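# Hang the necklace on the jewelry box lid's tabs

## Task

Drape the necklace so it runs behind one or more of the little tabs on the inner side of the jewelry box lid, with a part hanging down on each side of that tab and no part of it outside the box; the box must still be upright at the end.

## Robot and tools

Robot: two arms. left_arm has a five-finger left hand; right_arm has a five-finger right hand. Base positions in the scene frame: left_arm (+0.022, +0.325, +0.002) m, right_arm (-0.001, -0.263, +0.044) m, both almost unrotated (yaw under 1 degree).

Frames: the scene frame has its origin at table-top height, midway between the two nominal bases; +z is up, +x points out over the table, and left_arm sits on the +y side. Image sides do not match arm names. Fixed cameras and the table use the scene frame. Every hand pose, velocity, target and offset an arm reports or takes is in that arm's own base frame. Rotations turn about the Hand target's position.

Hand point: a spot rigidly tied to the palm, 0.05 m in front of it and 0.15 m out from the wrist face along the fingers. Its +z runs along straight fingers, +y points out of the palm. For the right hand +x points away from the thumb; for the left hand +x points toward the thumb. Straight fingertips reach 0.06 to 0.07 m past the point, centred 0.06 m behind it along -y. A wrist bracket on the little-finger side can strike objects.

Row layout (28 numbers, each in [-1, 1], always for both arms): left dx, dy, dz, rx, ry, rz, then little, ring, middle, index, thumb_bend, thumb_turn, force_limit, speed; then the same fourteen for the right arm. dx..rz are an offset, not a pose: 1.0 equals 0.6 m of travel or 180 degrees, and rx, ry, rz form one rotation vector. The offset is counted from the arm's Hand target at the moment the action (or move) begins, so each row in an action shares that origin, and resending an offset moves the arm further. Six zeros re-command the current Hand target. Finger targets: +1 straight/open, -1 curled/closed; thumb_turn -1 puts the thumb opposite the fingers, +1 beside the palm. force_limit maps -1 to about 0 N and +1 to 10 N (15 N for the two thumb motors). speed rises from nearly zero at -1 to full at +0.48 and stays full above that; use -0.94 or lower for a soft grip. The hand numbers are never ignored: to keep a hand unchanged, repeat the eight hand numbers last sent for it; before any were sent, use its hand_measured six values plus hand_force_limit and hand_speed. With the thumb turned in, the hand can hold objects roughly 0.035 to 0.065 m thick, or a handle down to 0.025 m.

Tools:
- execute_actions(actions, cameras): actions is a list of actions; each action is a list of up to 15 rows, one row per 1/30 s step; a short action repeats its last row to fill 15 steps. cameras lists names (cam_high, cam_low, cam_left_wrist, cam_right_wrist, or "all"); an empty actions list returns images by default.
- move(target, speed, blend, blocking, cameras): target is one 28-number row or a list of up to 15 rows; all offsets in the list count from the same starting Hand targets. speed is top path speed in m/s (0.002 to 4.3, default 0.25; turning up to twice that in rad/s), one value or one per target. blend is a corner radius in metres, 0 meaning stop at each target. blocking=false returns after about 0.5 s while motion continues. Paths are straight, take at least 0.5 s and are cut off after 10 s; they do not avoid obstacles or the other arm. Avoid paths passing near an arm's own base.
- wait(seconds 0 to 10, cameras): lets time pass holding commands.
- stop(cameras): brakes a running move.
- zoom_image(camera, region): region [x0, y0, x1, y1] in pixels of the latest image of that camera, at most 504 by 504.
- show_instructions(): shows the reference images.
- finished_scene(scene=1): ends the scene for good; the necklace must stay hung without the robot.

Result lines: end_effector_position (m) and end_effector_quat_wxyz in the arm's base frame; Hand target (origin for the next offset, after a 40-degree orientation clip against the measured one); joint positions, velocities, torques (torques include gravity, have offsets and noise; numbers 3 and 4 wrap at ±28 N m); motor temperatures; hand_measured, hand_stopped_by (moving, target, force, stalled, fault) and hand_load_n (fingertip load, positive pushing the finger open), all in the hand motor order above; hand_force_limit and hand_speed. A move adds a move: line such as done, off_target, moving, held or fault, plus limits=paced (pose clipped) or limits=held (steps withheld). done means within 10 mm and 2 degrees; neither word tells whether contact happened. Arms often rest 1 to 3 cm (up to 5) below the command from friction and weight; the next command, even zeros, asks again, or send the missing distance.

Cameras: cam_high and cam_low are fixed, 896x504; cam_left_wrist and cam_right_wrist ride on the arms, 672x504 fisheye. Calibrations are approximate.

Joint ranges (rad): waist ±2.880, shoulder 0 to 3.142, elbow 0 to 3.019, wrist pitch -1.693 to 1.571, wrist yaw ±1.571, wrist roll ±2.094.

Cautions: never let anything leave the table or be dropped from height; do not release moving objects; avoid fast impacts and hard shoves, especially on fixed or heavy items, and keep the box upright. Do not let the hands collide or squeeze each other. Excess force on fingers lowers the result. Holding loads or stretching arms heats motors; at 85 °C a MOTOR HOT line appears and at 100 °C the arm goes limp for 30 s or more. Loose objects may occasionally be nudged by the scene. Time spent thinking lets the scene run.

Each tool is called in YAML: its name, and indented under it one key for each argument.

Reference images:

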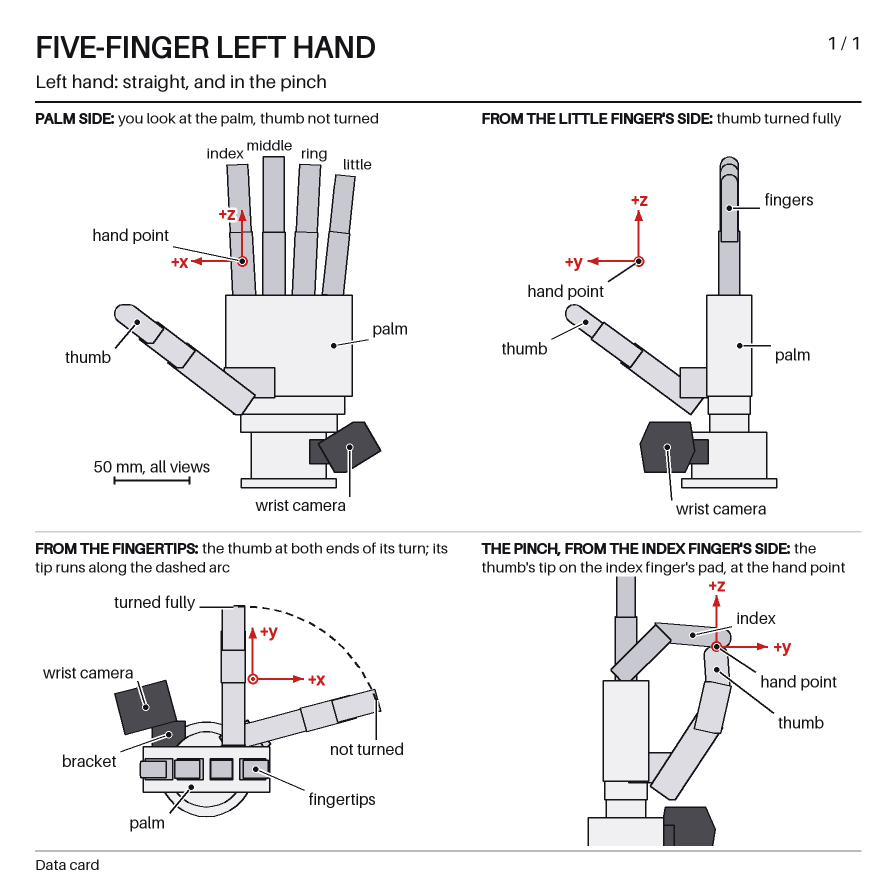

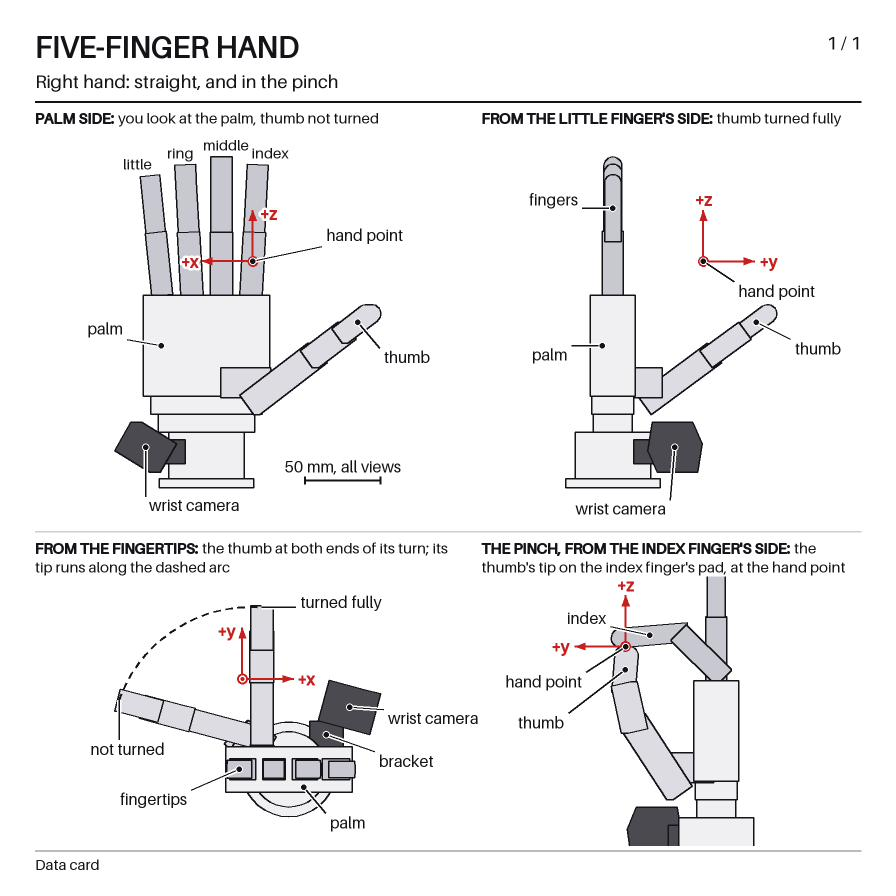

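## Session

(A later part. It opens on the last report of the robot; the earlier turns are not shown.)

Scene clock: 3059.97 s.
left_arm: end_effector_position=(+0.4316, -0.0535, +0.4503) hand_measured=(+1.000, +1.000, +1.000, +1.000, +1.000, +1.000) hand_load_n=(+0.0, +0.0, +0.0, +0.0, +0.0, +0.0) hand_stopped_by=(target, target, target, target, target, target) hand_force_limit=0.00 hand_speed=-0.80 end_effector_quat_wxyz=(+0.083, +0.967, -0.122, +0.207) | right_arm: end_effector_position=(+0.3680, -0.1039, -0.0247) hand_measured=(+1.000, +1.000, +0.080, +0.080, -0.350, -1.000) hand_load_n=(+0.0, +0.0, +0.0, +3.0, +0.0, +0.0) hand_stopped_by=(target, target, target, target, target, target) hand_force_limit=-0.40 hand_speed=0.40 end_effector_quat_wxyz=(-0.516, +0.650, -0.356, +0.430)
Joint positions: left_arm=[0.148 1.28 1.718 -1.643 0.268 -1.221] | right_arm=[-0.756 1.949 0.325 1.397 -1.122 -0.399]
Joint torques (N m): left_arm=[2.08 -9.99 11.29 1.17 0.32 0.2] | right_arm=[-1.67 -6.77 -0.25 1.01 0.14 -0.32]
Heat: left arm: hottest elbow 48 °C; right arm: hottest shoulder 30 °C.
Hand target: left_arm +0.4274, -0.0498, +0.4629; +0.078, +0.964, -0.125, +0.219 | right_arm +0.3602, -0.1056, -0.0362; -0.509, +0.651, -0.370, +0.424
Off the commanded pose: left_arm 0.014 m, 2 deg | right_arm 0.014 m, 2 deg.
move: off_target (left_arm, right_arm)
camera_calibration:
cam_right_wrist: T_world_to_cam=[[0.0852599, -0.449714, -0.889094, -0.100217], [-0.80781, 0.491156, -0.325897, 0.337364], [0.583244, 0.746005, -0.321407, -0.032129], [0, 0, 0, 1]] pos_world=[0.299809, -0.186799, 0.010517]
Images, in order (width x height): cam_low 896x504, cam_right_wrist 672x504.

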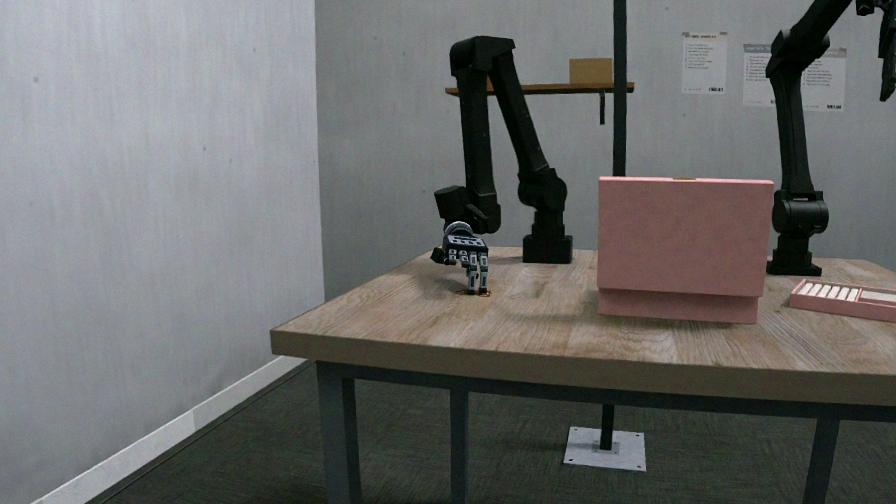

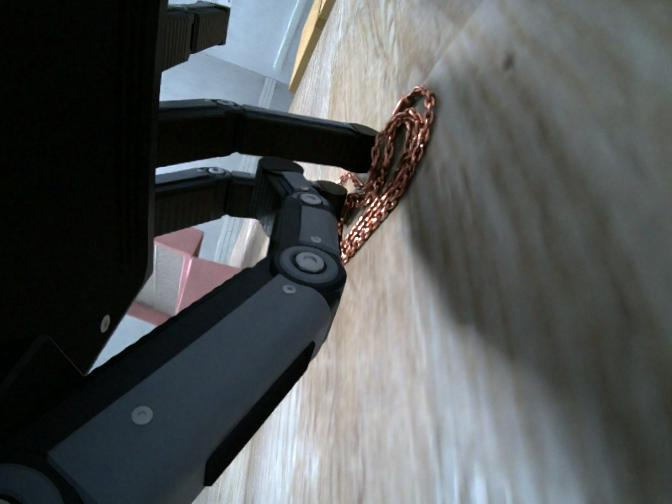

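move:
  target: [0, 0, 0, 0, 0, 0, 1, 1, 1, 1, 1, 1, 0, -0.8, -0.019, -0.007, -0.002, 0, 0, 0, 1, 1, 0.08, 0.08, -0.35, -1, -0.4, 0.4]
  speed: 0.06
  cameras: ["cam_right_wrist", "cam_low"]

zoom_image:
  camera: "cam_right_wrist"
  region: [310, 50, 480, 280]

Scene clock: 3077.03 s.
left_arm: end_effector_position=(+0.4316, -0.0535, +0.4503) hand_measured=(+1.000, +1.000, +1.000, +1.000, +1.000, +1.000) hand_load_n=(+0.0, +0.0, +0.0, +0.0, +0.0, +0.0) hand_stopped_by=(target, target, target, target, target, target) hand_force_limit=0.00 hand_speed=-0.80 end_effector_quat_wxyz=(+0.083, +0.967, -0.122, +0.207) | right_arm: end_effector_position=(+0.3578, -0.1093, -0.0258) hand_measured=(+1.000, +1.000, +0.080, +0.080, -0.350, -1.000) hand_load_n=(+0.0, -0.5, +3.5, +0.5, +0.0, +0.0) hand_stopped_by=(target, target, target, target, target, target) hand_force_limit=-0.40 hand_speed=0.40 end_effector_quat_wxyz=(-0.512, +0.653, -0.349, +0.435)
Joint positions: left_arm=[0.148 1.28 1.718 -1.643 0.268 -1.221] | right_arm=[-0.794 1.949 0.313 1.391 -1.159 -0.438]
Joint torques (N m): left_arm=[2.08 -9.88 11.28 1.16 0.32 0.2] | right_arm=[-1.67 -6.77 -0.43 0.69 0.04 -0.17]
Heat: left arm: hottest elbow 48 °C; right arm: hottest shoulder 30 °C.
Hand target: left_arm +0.4274, -0.0498, +0.4629; +0.078, +0.964, -0.125, +0.219 | right_arm +0.3488, -0.1098, -0.0374; -0.509, +0.651, -0.370, +0.424
Off the commanded pose: left_arm 0.014 m, 2 deg | right_arm 0.015 m, 3 deg.
move: off_target (left_arm, right_arm)
camera_calibration:
cam_right_wrist: T_world_to_cam=[[0.0929219, -0.465032, -0.880404, -0.106966], [-0.80598, 0.48404, -0.340738, 0.329646], [0.584604, 0.74125, -0.329828, -0.0237476], [0, 0, 0, 1]] pos_world=[0.28951, -0.191701, 0.0103174]
Images, in order (width x height): cam_low 896x504, cam_right_wrist 672x504.

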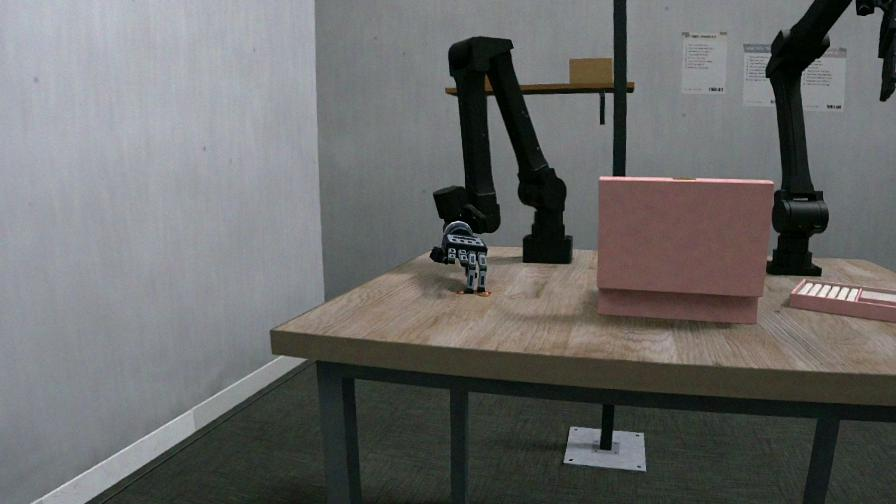

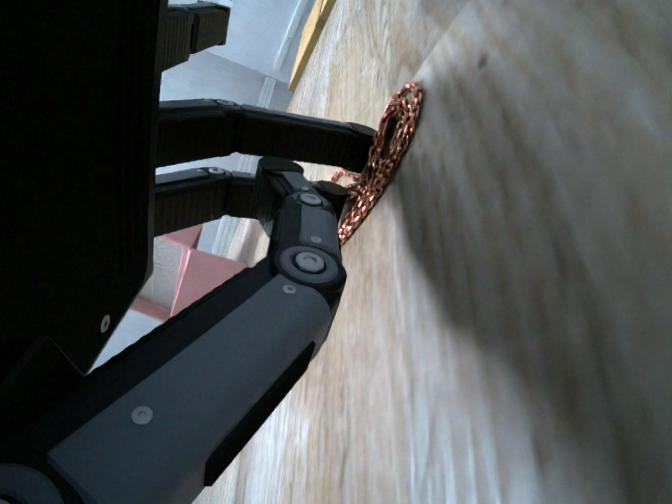

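Scaled by 2.191 from the camera's 672x504 image, which has a finer 960x720 frame.

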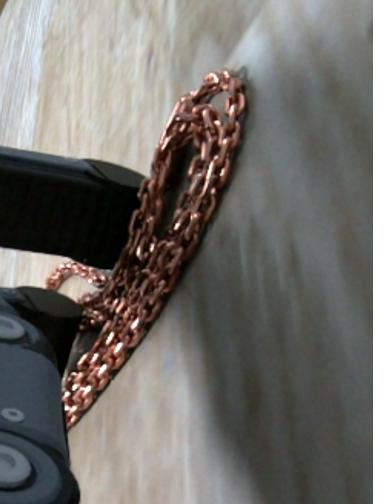

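move:
  target: [0, 0, 0, 0, 0, 0, 1, 1, 1, 1, 1, 1, 0, -0.8, -0.0, 0, -0.005, 0, 0, 0, 1, 1, 0.06, 0.06, 0.18, -1, 0.0, 0]
  speed: 0.06
  cameras: ["cam_right_wrist", "cam_low"]

zoom_image:
  camera: "cam_right_wrist"
  region: [310, 50, 480, 280]

Scene clock: 3086.63 s.
left_arm: end_effector_position=(+0.4316, -0.0535, +0.4503) hand_measured=(+1.000, +1.000, +1.000, +1.000, +1.000, +1.000) hand_load_n=(+0.0, +0.0, +0.0, +0.0, +0.0, +0.0) hand_stopped_by=(target, target, target, target, target, target) hand_force_limit=0.00 hand_speed=-0.80 end_effector_quat_wxyz=(+0.083, +0.967, -0.122, +0.207) | right_arm: end_effector_position=(+0.3569, -0.1073, -0.0253) hand_measured=(+1.000, +1.000, +0.062, +0.060, +0.172, -1.000) hand_load_n=(+0.0, +0.0, +0.0, +0.0, -12.0, +0.0) hand_stopped_by=(target, target, force, target, target, target) hand_force_limit=0.00 hand_speed=0.00 end_effector_quat_wxyz=(-0.516, +0.654, -0.345, +0.432)
Joint positions: left_arm=[0.148 1.28 1.718 -1.643 0.268 -1.221] | right_arm=[-0.794 1.949 0.313 1.391 -1.171 -0.439]
Joint torques (N m): left_arm=[2.08 -9.99 11.26 1.18 0.32 0.2] | right_arm=[-1.38 -5.6 -0.34 0.96 0.6 -0.22]
Heat: left arm: hottest elbow 48 °C; right arm: hottest shoulder 30 °C.
Hand target: left_arm +0.4274, -0.0498, +0.4629; +0.078, +0.964, -0.125, +0.219 | right_arm +0.3488, -0.1099, -0.0404; -0.509, +0.651, -0.370, +0.424
Off the commanded pose: left_arm 0.014 m, 2 deg | right_arm 0.017 m, 3 deg.
move: off_target (left_arm, right_arm)
camera_calibration:
cam_right_wrist: T_world_to_cam=[[0.100601, -0.462594, -0.880844, -0.107971], [-0.810883, 0.474873, -0.342, 0.328806], [0.576496, 0.748667, -0.327337, -0.0208454], [0, 0, 0, 1]] pos_world=[0.289503, -0.190482, 0.0105223]
Images, in order (width x height): cam_low 896x504, cam_right_wrist 672x504.

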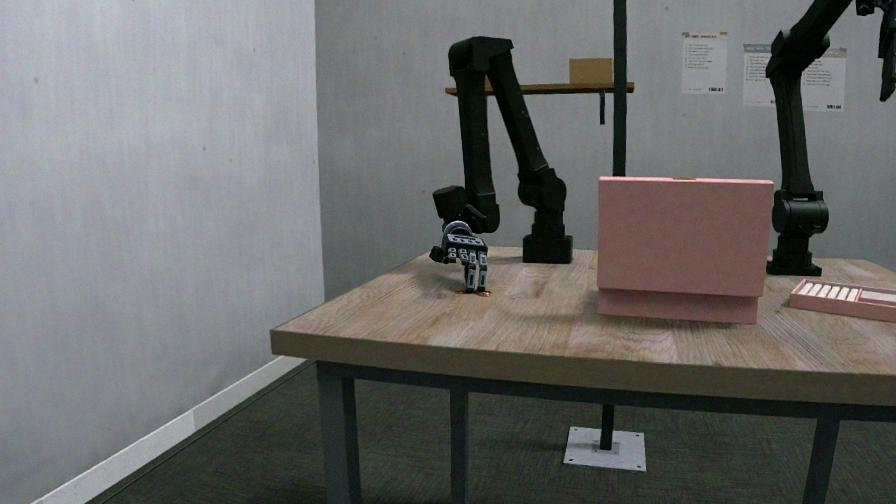

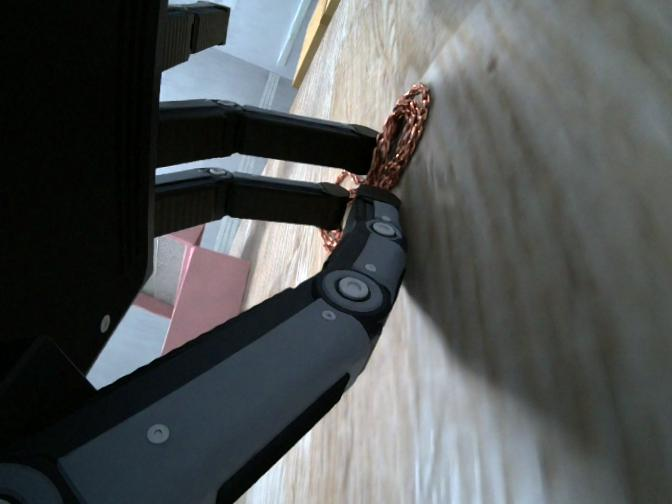

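Scaled by 2.191 from the camera's 672x504 image, which has a finer 960x720 frame.

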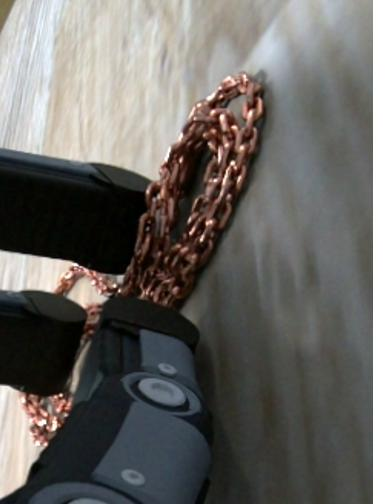

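move:
  target: [0, 0, 0, 0, 0, 0, 1, 1, 1, 1, 1, 1, 0, -0.8, -0.0, 0, 0, 0, 0, 0, 1, 1, -0.3, -0.3, 0.18, -1, -0.5, -0.92]
  speed: 0.06
  cameras: ["cam_right_wrist", "cam_low"]

zoom_image:
  camera: "cam_right_wrist"
  region: [310, 50, 480, 280]

Scene clock: 3095.33 s.
left_arm: end_effector_position=(+0.4316, -0.0535, +0.4503) hand_measured=(+1.000, +1.000, +1.000, +1.000, +1.000, +1.000) hand_load_n=(-0.5, +0.0, +0.0, +0.0, +0.0, +0.0) hand_stopped_by=(target, target, target, target, target, target) hand_force_limit=0.00 hand_speed=-0.80 end_effector_quat_wxyz=(+0.083, +0.967, -0.122, +0.207) | right_arm: end_effector_position=(+0.3569, -0.1071, -0.0251) hand_measured=(+1.000, +1.000, +0.012, -0.080, +0.172, -1.000) hand_load_n=(+0.0, +0.0, +0.5, +2.5, -8.0, +0.0) hand_stopped_by=(target, target, force, force, target, target) hand_force_limit=-0.50 hand_speed=-0.92 end_effector_quat_wxyz=(-0.516, +0.654, -0.344, +0.432)
Joint positions: left_arm=[0.148 1.28 1.718 -1.643 0.268 -1.221] | right_arm=[-0.794 1.949 0.313 1.392 -1.173 -0.439]
Joint torques (N m): left_arm=[2.08 -9.93 11.29 1.17 0.32 0.19] | right_arm=[-1.61 -5.83 -0.2 0.91 0.65 -0.2]
Heat: left arm: hottest elbow 48 °C; right arm: hottest shoulder 30 °C.
Hand target: left_arm +0.4274, -0.0498, +0.4629; +0.078, +0.964, -0.125, +0.219 | right_arm +0.3488, -0.1099, -0.0404; -0.509, +0.651, -0.370, +0.424
Off the commanded pose: left_arm 0.014 m, 2 deg | right_arm 0.018 m, 3 deg.
move: off_target (left_arm, right_arm)
camera_calibration:
cam_right_wrist: T_world_to_cam=[[0.102435, -0.462816, -0.880516, -0.108333], [-0.811368, 0.473229, -0.343128, 0.328746], [0.575491, 0.749571, -0.327039, -0.0204536], [0, 0, 0, 1]] pos_world=[0.289602, -0.190379, 0.0107238]
Images, in order (width x height): cam_low 896x504, cam_right_wrist 672x504.

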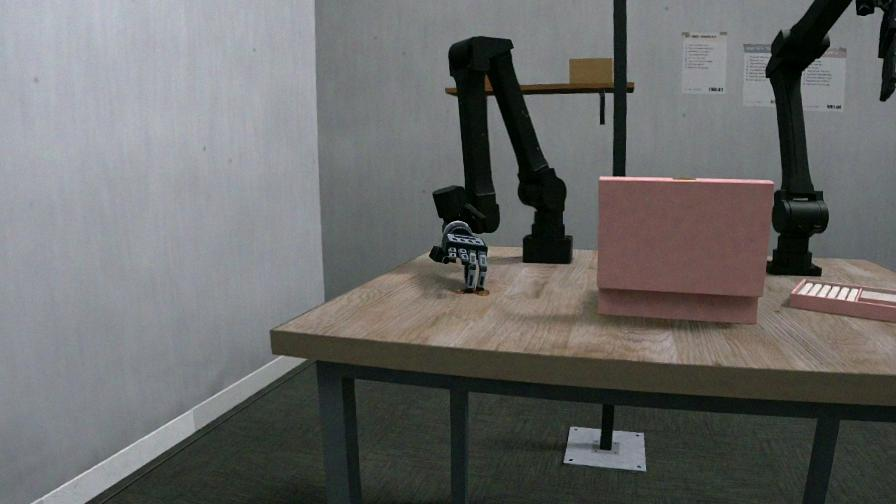

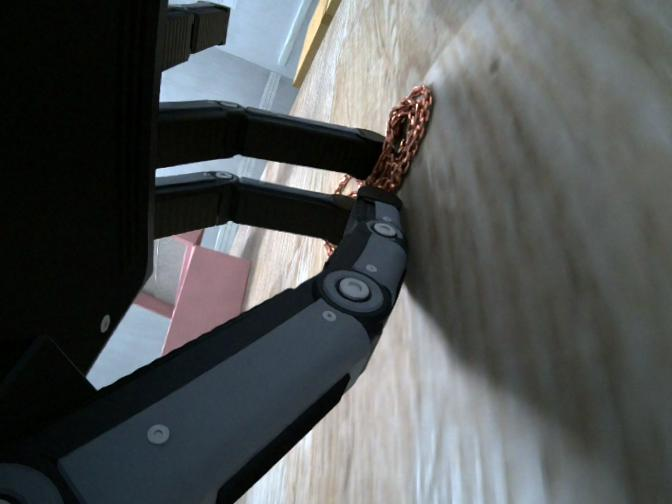

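Scaled by 2.191 from the camera's 672x504 image, which has a finer 960x720 frame.

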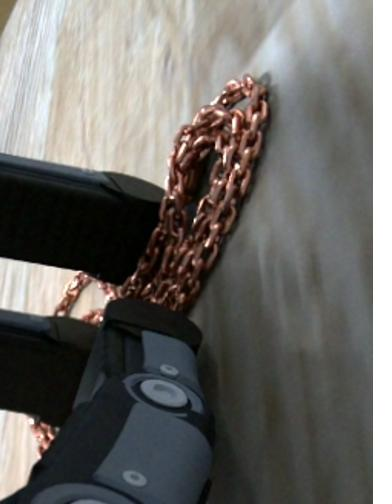

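move:
  target: [0, 0, 0, 0, 0, 0, 1, 1, 1, 1, 1, 1, 0, -0.8, -0.0, 0, -0.004, 0, 0, 0, 1, 1, -0.31, -0.31, 0.18, -1, 0.0, -0.92]
  speed: 0.06
  cameras: ["cam_right_wrist", "cam_low"]

zoom_image:
  camera: "cam_right_wrist"
  region: [310, 50, 480, 280]

Scene clock: 3110.00 s.
left_arm: end_effector_position=(+0.4316, -0.0535, +0.4503) hand_measured=(+1.000, +1.000, +1.000, +1.000, +1.000, +1.000) hand_load_n=(+0.0, +0.0, +0.0, +0.0, -0.5, +0.0) hand_stopped_by=(target, target, target, target, target, target) hand_force_limit=0.00 hand_speed=-0.80 end_effector_quat_wxyz=(+0.083, +0.967, -0.122, +0.207) | right_arm: end_effector_position=(+0.3570, -0.1069, -0.0244) hand_measured=(+1.000, +1.000, -0.046, -0.168, +0.174, -1.000) hand_load_n=(+0.0, +0.0, +3.0, +5.0, -2.5, +1.0) hand_stopped_by=(target, target, force, force, target, target) hand_force_limit=0.00 hand_speed=-0.92 end_effector_quat_wxyz=(-0.516, +0.655, -0.341, +0.434)
Joint positions: left_arm=[0.148 1.28 1.718 -1.643 0.268 -1.221] | right_arm=[-0.794 1.95 0.313 1.398 -1.176 -0.439]
Joint torques (N m): left_arm=[1.96 -10.05 11.28 1.17 0.32 0.2] | right_arm=[-1.73 -4.54 -0.09 1.1 0.8 -0.24]
Heat: left arm: hottest elbow 48 °C; right arm: hottest shoulder 30 °C.
Hand target: left_arm +0.4274, -0.0498, +0.4629; +0.078, +0.964, -0.125, +0.219 | right_arm +0.3488, -0.1099, -0.0428; -0.509, +0.651, -0.370, +0.424
Off the commanded pose: left_arm 0.014 m, 2 deg | right_arm 0.020 m, 4 deg.
move: off_target (left_arm, right_arm)
camera_calibration:
cam_right_wrist: T_world_to_cam=[[0.107095, -0.465349, -0.878624, -0.10954], [-0.811198, 0.470068, -0.347841, 0.328504], [0.574881, 0.749991, -0.327148, -0.0201575], [0, 0, 0, 1]] pos_world=[0.289801, -0.190276, 0.0114278]
Images, in order (width x height): cam_low 896x504, cam_right_wrist 672x504.

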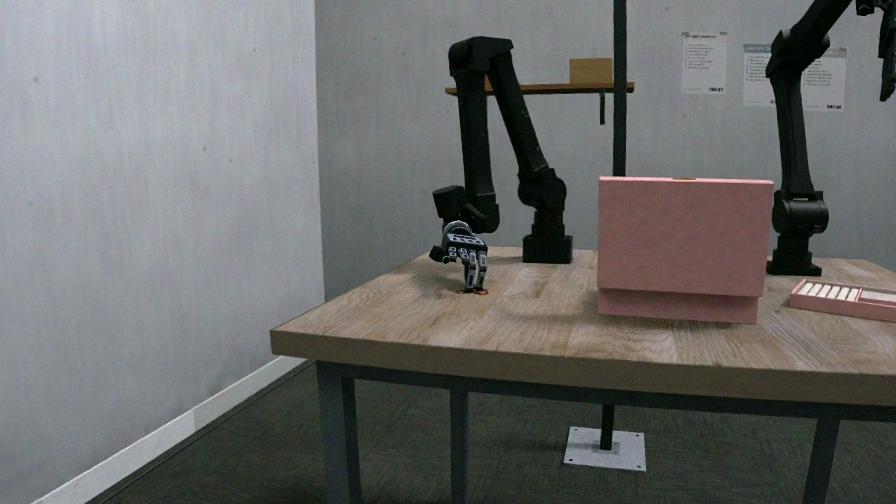

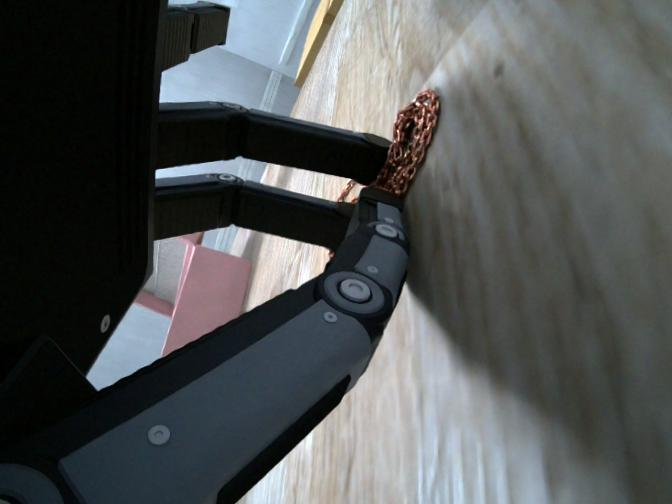

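Scaled by 2.191 from the camera's 672x504 image, which has a finer 960x720 frame.

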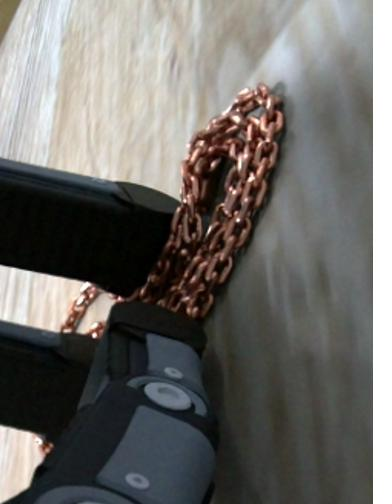

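move:
  target: [0, 0, 0, 0, 0, 0, 1, 1, 1, 1, 1, 1, 0, -0.8, 0.012, 0.004, 0.09, 0, 0, 0, 1, 1, -0.31, -0.31, 0.18, -1, 0.0, -0.92]
  speed: 0.05
  cameras: ["cam_right_wrist", "cam_low"]

zoom_image:
  camera: "cam_low"
  region: [440, 240, 502, 306]

Scene clock: 3119.63 s.
left_arm: end_effector_position=(+0.4316, -0.0535, +0.4503) hand_measured=(+1.000, +1.000, +1.000, +1.000, +1.000, +1.000) hand_load_n=(+0.0, +0.0, +0.0, +0.0, +0.0, +0.0) hand_stopped_by=(target, target, target, target, target, target) hand_force_limit=0.00 hand_speed=-0.80 end_effector_quat_wxyz=(+0.083, +0.967, -0.122, +0.207) | right_arm: end_effector_position=(+0.3567, -0.1113, +0.0115) hand_measured=(+1.000, +1.000, -0.046, -0.168, +0.176, -1.000) hand_load_n=(+0.0, +0.0, +0.0, +0.0, +0.0, +0.0) hand_stopped_by=(target, target, force, force, target, target) hand_force_limit=0.00 hand_speed=-0.92 end_effector_quat_wxyz=(-0.508, +0.650, -0.368, +0.429)
Joint positions: left_arm=[0.148 1.28 1.718 -1.643 0.268 -1.221] | right_arm=[-0.794 1.708 0.291 1.139 -1.133 -0.439]
Joint torques (N m): left_arm=[2.02 -9.99 11.29 1.18 0.32 0.2] | right_arm=[0.67 -8.18 2 1.07 -0.11 0.02]
Heat: left arm: hottest elbow 48 °C; right arm: hottest shoulder 30 °C.
Hand target: left_arm +0.4274, -0.0498, +0.4629; +0.078, +0.964, -0.125, +0.219 | right_arm +0.3560, -0.1075, +0.0112; -0.509, +0.651, -0.370, +0.424
Off the commanded pose: left_arm 0.014 m, 2 deg | right_arm 0.004 m, 1 deg.
move: off_target (left_arm)
camera_calibration:
cam_right_wrist: T_world_to_cam=[[0.0571678, -0.450927, -0.890728, -0.0604142], [-0.802477, 0.510018, -0.309698, 0.343656], [0.593938, 0.732493, -0.332702, -0.0136203], [0, 0, 0, 1]] pos_world=[0.287319, -0.192536, 0.0480854]
Images, in order (width x height): cam_low 896x504, cam_right_wrist 672x504.

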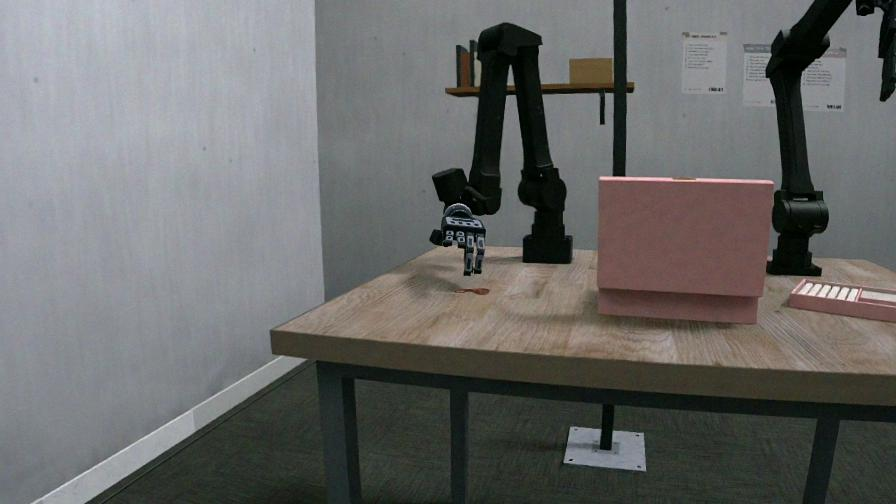

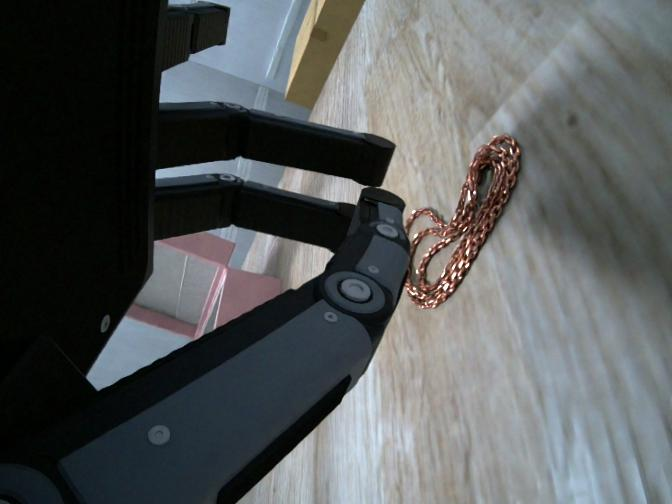

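Scaled by 7.636 from the camera's 896x504 image, which has a finer 1280x720 frame.

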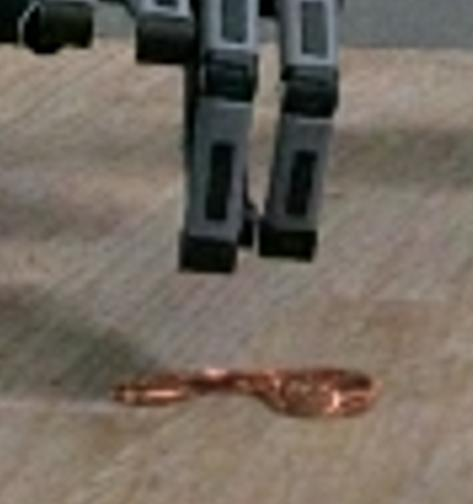

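zoom_image:
  camera: "cam_right_wrist"
  region: [390, 120, 570, 320]

Scaled by 2.520 from the camera's 672x504 image, which has a finer 960x720 frame.

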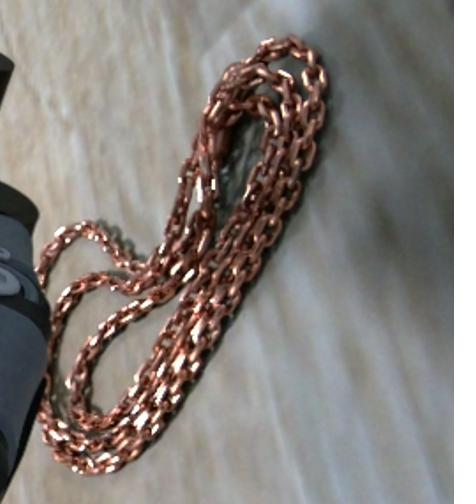

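move:
  target:
    - [0, 0, 0, 0, 0, 0, 1, 1, 1, 1, 1, 1, 0, -0.8, 0.0383, -0.0025, 0.01, 0, 0, 0.072, 1, 1, 0.08, 0.08, -0.35, -1, -0.4, 0.4]
    - [0, 0, 0, 0, 0, 0, 1, 1, 1, 1, 1, 1, 0, -0.8, 0.0383, -0.0025, -0.075, 0, 0, 0.072, 1, 1, 0.08, 0.08, -0.35, -1, -0.4, 0.4]
  speed: 0.08
  cameras: ["cam_right_wrist", "cam_low"]

zoom_image:
  camera: "cam_right_wrist"
  region: [310, 80, 500, 310]

zoom_image:
  camera: "cam_low"
  region: [445, 265, 502, 306]

Scene clock: 3163.07 s.
left_arm: end_effector_position=(+0.4316, -0.0535, +0.4503) hand_measured=(+1.000, +1.000, +1.000, +1.000, +1.000, +1.000) hand_load_n=(+0.0, +0.0, +0.0, +0.0, +0.0, +0.0) hand_stopped_by=(target, target, target, target, target, target) hand_force_limit=0.00 hand_speed=-0.80 end_effector_quat_wxyz=(+0.083, +0.967, -0.122, +0.207) | right_arm: end_effector_position=(+0.3723, -0.1057, -0.0241) hand_measured=(+1.000, +1.000, +0.080, +0.080, -0.350, -1.000) hand_load_n=(+0.0, +0.0, -1.0, +0.0, +0.0, +0.0) hand_stopped_by=(target, target, target, target, target, target) hand_force_limit=-0.40 hand_speed=0.40 end_effector_quat_wxyz=(-0.560, +0.686, -0.291, +0.362)
Joint positions: left_arm=[0.148 1.28 1.718 -1.643 0.268 -1.221] | right_arm=[-0.777 1.858 0.455 0.889 -1.345 -0.674]
Joint torques (N m): left_arm=[1.96 -9.99 11.28 1.18 0.32 0.2] | right_arm=[0.73 -6.42 3.51 2.04 0.56 -0.1]
Heat: left arm: hottest elbow 48 °C; right arm: hottest shoulder 29 °C.
Hand target: left_arm +0.4274, -0.0498, +0.4629; +0.078, +0.964, -0.125, +0.219 | right_arm +0.3790, -0.1090, -0.0337; -0.554, +0.689, -0.294, +0.364
Off the commanded pose: left_arm 0.014 m, 2 deg | right_arm 0.012 m, 1 deg.
move: off_target (left_arm, right_arm)
camera_calibration:
cam_right_wrist: T_world_to_cam=[[0.160413, -0.410499, -0.897641, -0.124919], [-0.901836, 0.30869, -0.302329, 0.358295], [0.401198, 0.858022, -0.320685, 0.0464828], [0, 0, 0, 1]] pos_world=[0.324513, -0.201764, 0.0110972]
Images, in order (width x height): cam_low 896x504, cam_right_wrist 672x504.

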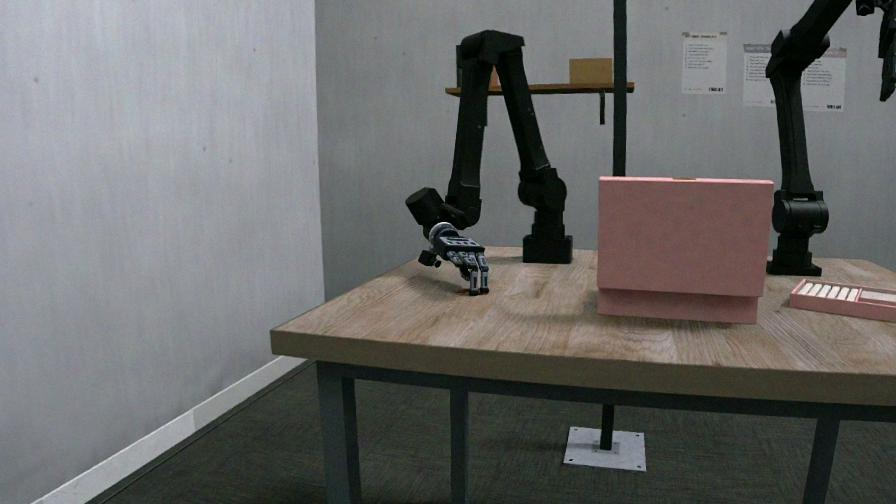

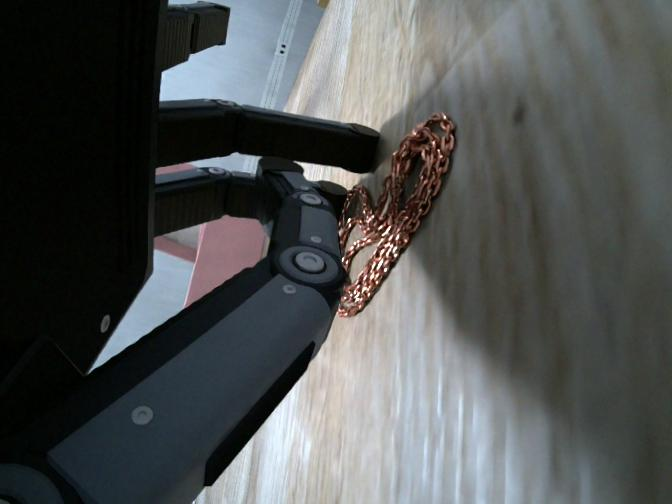

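Scaled by 2.191 from the camera's 672x504 image, which has a finer 960x720 frame.

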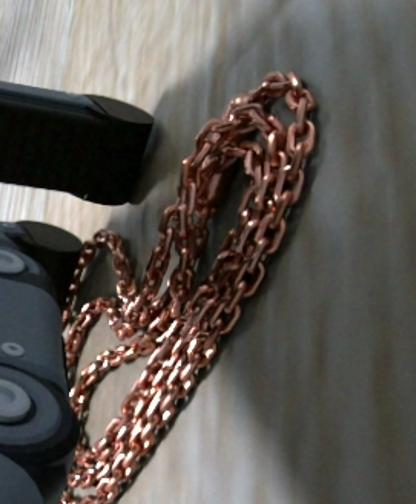

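Scaled by 8.842 from the camera's 896x504 image, which has a finer 1280x720 frame.

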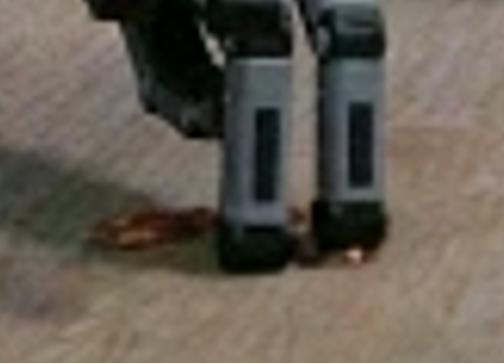

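move:
  target: [0, 0, 0, 0, 0, 0, 1, 1, 1, 1, 1, 1, 0, -0.8, -0.05, -0.0335, -0.002, 0, 0, 0, 1, 1, 0.08, 0.08, -0.35, -1, -0.4, 0.4]
  speed: 0.06
  cameras: ["cam_right_wrist", "cam_low"]

zoom_image:
  camera: "cam_right_wrist"
  region: [310, 80, 500, 310]

Scene clock: 3173.93 s.
left_arm: end_effector_position=(+0.4316, -0.0535, +0.4503) hand_measured=(+1.000, +1.000, +1.000, +1.000, +1.000, +1.000) hand_load_n=(+0.0, -0.5, +0.0, +0.0, +0.0, +0.0) hand_stopped_by=(target, target, target, target, target, target) hand_force_limit=0.00 hand_speed=-0.80 end_effector_quat_wxyz=(+0.083, +0.967, -0.122, +0.207) | right_arm: end_effector_position=(+0.3521, -0.1206, -0.0258) hand_measured=(+1.000, +1.000, +0.080, +0.080, -0.350, -1.000) hand_load_n=(+0.0, +0.0, +3.0, +3.0, +0.0, +0.0) hand_stopped_by=(target, target, target, target, target, target) hand_force_limit=-0.40 hand_speed=0.40 end_effector_quat_wxyz=(-0.566, +0.683, -0.279, +0.367)
Joint positions: left_arm=[0.148 1.28 1.718 -1.643 0.268 -1.221] | right_arm=[-0.86 1.833 0.472 0.644 -1.434 -0.9]
Joint torques (N m): left_arm=[2.02 -10.05 11.29 1.17 0.32 0.2] | right_arm=[-1.85 -8.18 2.59 0.38 0.41 -0.29]
Heat: left arm: hottest elbow 48 °C; right arm: hottest elbow 30 °C.
Hand target: left_arm +0.4274, -0.0498, +0.4629; +0.078, +0.964, -0.125, +0.219 | right_arm +0.3491, -0.1291, -0.0350; -0.554, +0.689, -0.294, +0.364
Off the commanded pose: left_arm 0.014 m, 2 deg | right_arm 0.013 m, 2 deg.
move: off_target (left_arm, right_arm)
camera_calibration:
cam_right_wrist: T_world_to_cam=[[0.188343, -0.409431, -0.892689, -0.13884], [-0.897795, 0.29668, -0.325492, 0.34061], [0.398109, 0.862756, -0.311708, 0.0686746], [0, 0, 0, 1]] pos_world=[0.304607, -0.217147, 0.00833146]
Images, in order (width x height): cam_low 896x504, cam_right_wrist 672x504.

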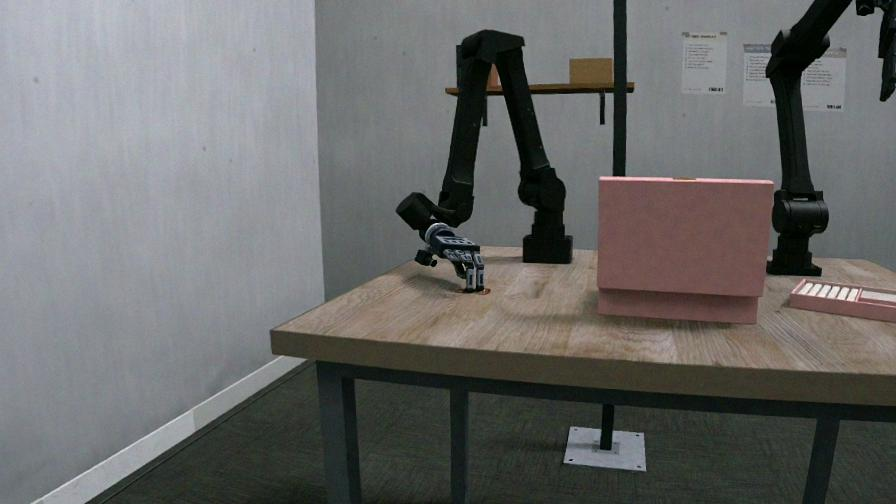

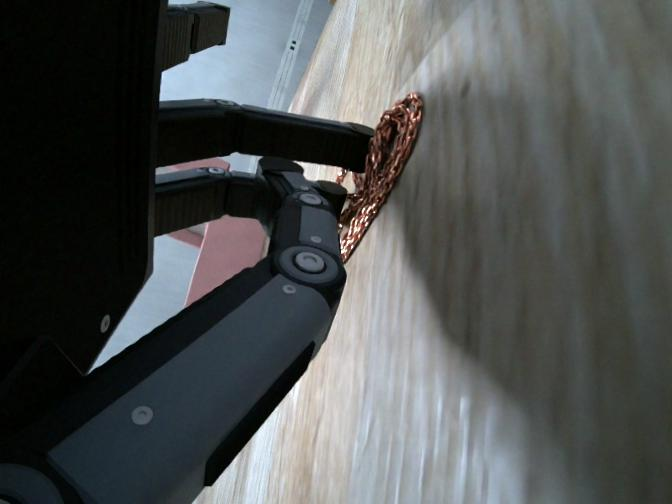

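Scaled by 2.191 from the camera's 672x504 image, which has a finer 960x720 frame.

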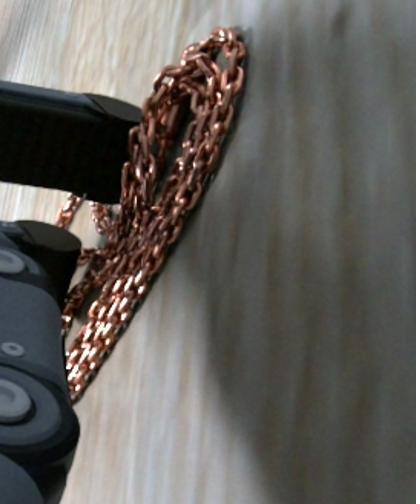

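move:
  target:
    - [0, 0, 0, 0, 0, 0, 1, 1, 1, 1, 1, 1, 0, -0.8, -0.014, -0.0085, -0.002, 0, 0, 0, 1, 1, 0.08, 0.08, -0.35, -1, -0.4, 0.4]
    - [0, 0, 0, 0, 0, 0, 1, 1, 1, 1, 1, 1, 0, -0.8, -0.014, -0.0085, -0.006, 0, 0, 0, 1, 1, 0.08, 0.08, 0.19, -1, -0.4, 0.4]
  speed: 0.06
  cameras: ["cam_right_wrist", "cam_low"]

zoom_image:
  camera: "cam_right_wrist"
  region: [310, 80, 500, 310]

Scene clock: 3187.87 s.
left_arm: end_effector_position=(+0.4316, -0.0535, +0.4503) hand_measured=(+1.000, +1.000, +1.000, +1.000, +1.000, +1.000) hand_load_n=(+0.0, +0.0, +0.0, +0.0, +0.0, +0.0) hand_stopped_by=(target, target, target, target, target, target) hand_force_limit=0.00 hand_speed=-0.80 end_effector_quat_wxyz=(+0.083, +0.967, -0.122, +0.207) | right_arm: end_effector_position=(+0.3442, -0.1245, -0.0241) hand_measured=(+1.000, +1.000, +0.080, +0.080, +0.182, -1.000) hand_load_n=(+0.0, -0.5, +0.0, +0.0, -13.0, -1.0) hand_stopped_by=(target, target, target, target, target, target) hand_force_limit=-0.40 hand_speed=0.40 end_effector_quat_wxyz=(-0.571, +0.683, -0.273, +0.365)
Joint positions: left_arm=[0.148 1.28 1.718 -1.643 0.268 -1.221] | right_arm=[-0.888 1.8 0.503 0.362 -1.468 -1.121]
Joint torques (N m): left_arm=[2.02 -9.93 11.26 1.16 0.32 0.2] | right_arm=[-1.79 -7 3.1 0.25 1.09 -0.29]
Heat: left arm: hottest elbow 48 °C; right arm: hottest shoulder 30 °C.
Hand target: left_arm +0.4274, -0.0498, +0.4629; +0.078, +0.964, -0.125, +0.219 | right_arm +0.3406, -0.1342, -0.0386; -0.554, +0.689, -0.294, +0.364
Off the commanded pose: left_arm 0.014 m, 2 deg | right_arm 0.018 m, 3 deg.
move: off_target (left_arm, right_arm); target 2's new numbers were sent with right_arm's hand 0.016 m and 3 deg from that target
camera_calibration:
cam_right_wrist: T_world_to_cam=[[0.200362, -0.403696, -0.892684, -0.140875], [-0.899644, 0.284978, -0.330799, 0.334215], [0.387938, 0.869377, -0.306084, 0.0801853], [0, 0, 0, 1]] pos_world=[0.297794, -0.221826, 0.00934478]
Images, in order (width x height): cam_low 896x504, cam_right_wrist 672x504.

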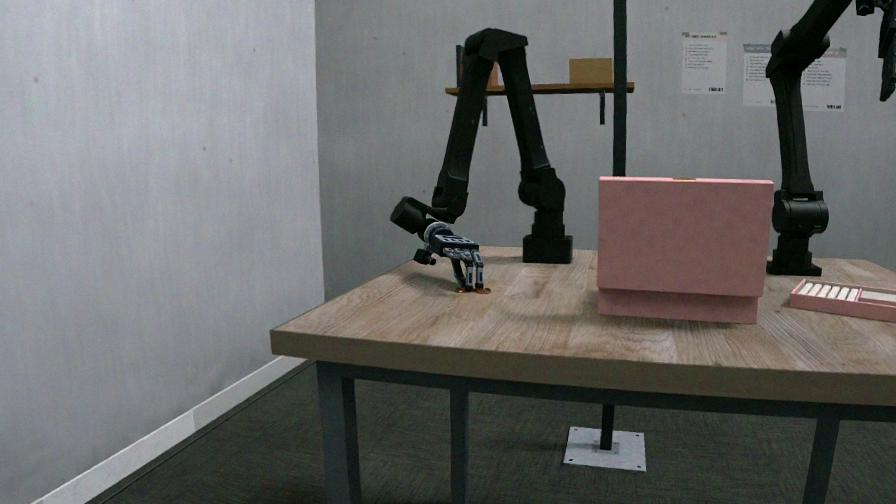

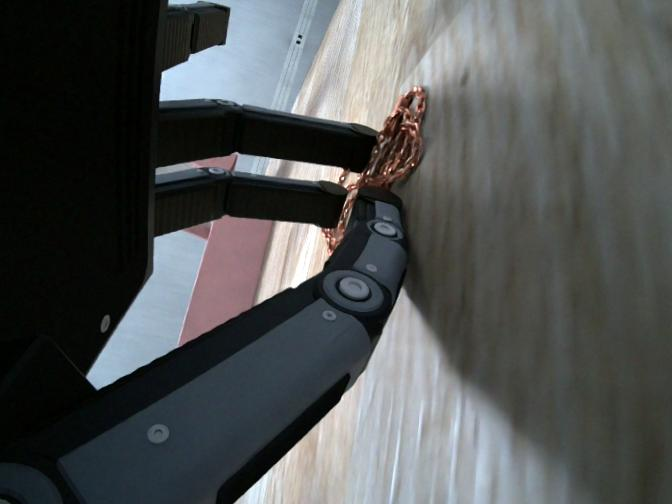

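Scaled by 2.191 from the camera's 672x504 image, which has a finer 960x720 frame.

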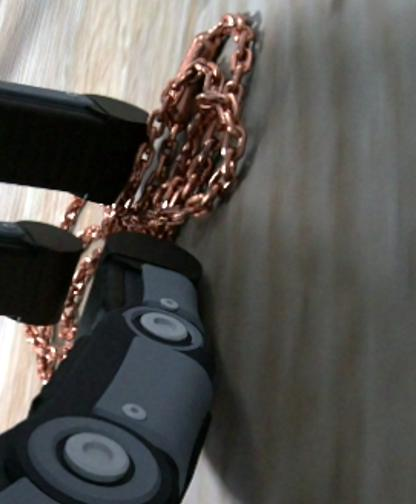

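move:
  target: [0, 0, 0, 0, 0, 0, 1, 1, 1, 1, 1, 1, 0, -0.8, 0, 0, 0, 0, 0, 0, 1, 1, -0.3, -0.3, 0.19, -1, -0.4, -0.9]
  speed: 0.06
  cameras: ["cam_right_wrist"]

zoom_image:
  camera: "cam_right_wrist"
  region: [310, 80, 500, 310]

Scene clock: 3215.67 s.
left_arm: end_effector_position=(+0.4316, -0.0535, +0.4503) hand_measured=(+1.000, +1.000, +1.000, +1.000, +1.000, +1.000) hand_load_n=(+0.0, +0.0, +0.0, +0.0, +0.0, +0.0) hand_stopped_by=(target, target, target, target, target, target) hand_force_limit=0.00 hand_speed=-0.80 end_effector_quat_wxyz=(+0.083, +0.967, -0.122, +0.207) | right_arm: end_effector_position=(+0.3441, -0.1243, -0.0232) hand_measured=(+1.000, +1.000, -0.012, -0.058, +0.184, -1.000) hand_load_n=(+0.0, +0.0, +1.5, +3.0, -4.5, -1.0) hand_stopped_by=(target, target, force, force, target, target) hand_force_limit=-0.40 hand_speed=-0.90 end_effector_quat_wxyz=(-0.571, +0.683, -0.272, +0.365)
Joint positions: left_arm=[0.148 1.28 1.718 -1.643 0.268 -1.221] | right_arm=[-0.888 1.797 0.504 0.35 -1.471 -1.128]
Joint torques (N m): left_arm=[2.08 -9.93 11.28 1.18 0.32 0.2] | right_arm=[-1.96 -7.18 3.08 0.18 1.16 -0.33]
Heat: left arm: hottest elbow 48 °C; right arm: hottest shoulder 30 °C.
Hand target: left_arm +0.4274, -0.0498, +0.4629; +0.078, +0.964, -0.125, +0.219 | right_arm +0.3406, -0.1342, -0.0385; -0.554, +0.689, -0.294, +0.364
Off the commanded pose: left_arm 0.014 m, 2 deg | right_arm 0.019 m, 3 deg.
move: off_target (left_arm, right_arm)
camera_calibration:
cam_right_wrist: T_world_to_cam=[[0.202288, -0.40273, -0.892686, -0.140536], [-0.899729, 0.283541, -0.331801, 0.334285], [0.38674, 0.870295, -0.304991, 0.0809396], [0, 0, 0, 1]] pos_world=[0.297892, -0.221823, 0.0101473]
Images, in order (width x height): cam_right_wrist 672x504.

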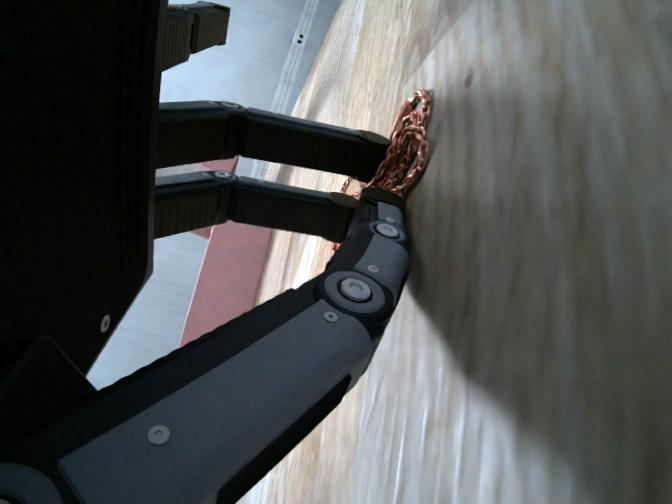

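Scaled by 2.191 from the camera's 672x504 image, which has a finer 960x720 frame.

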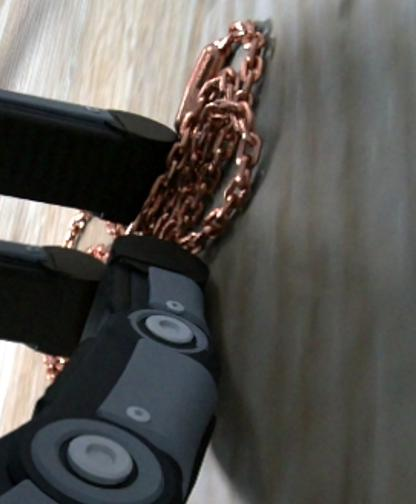

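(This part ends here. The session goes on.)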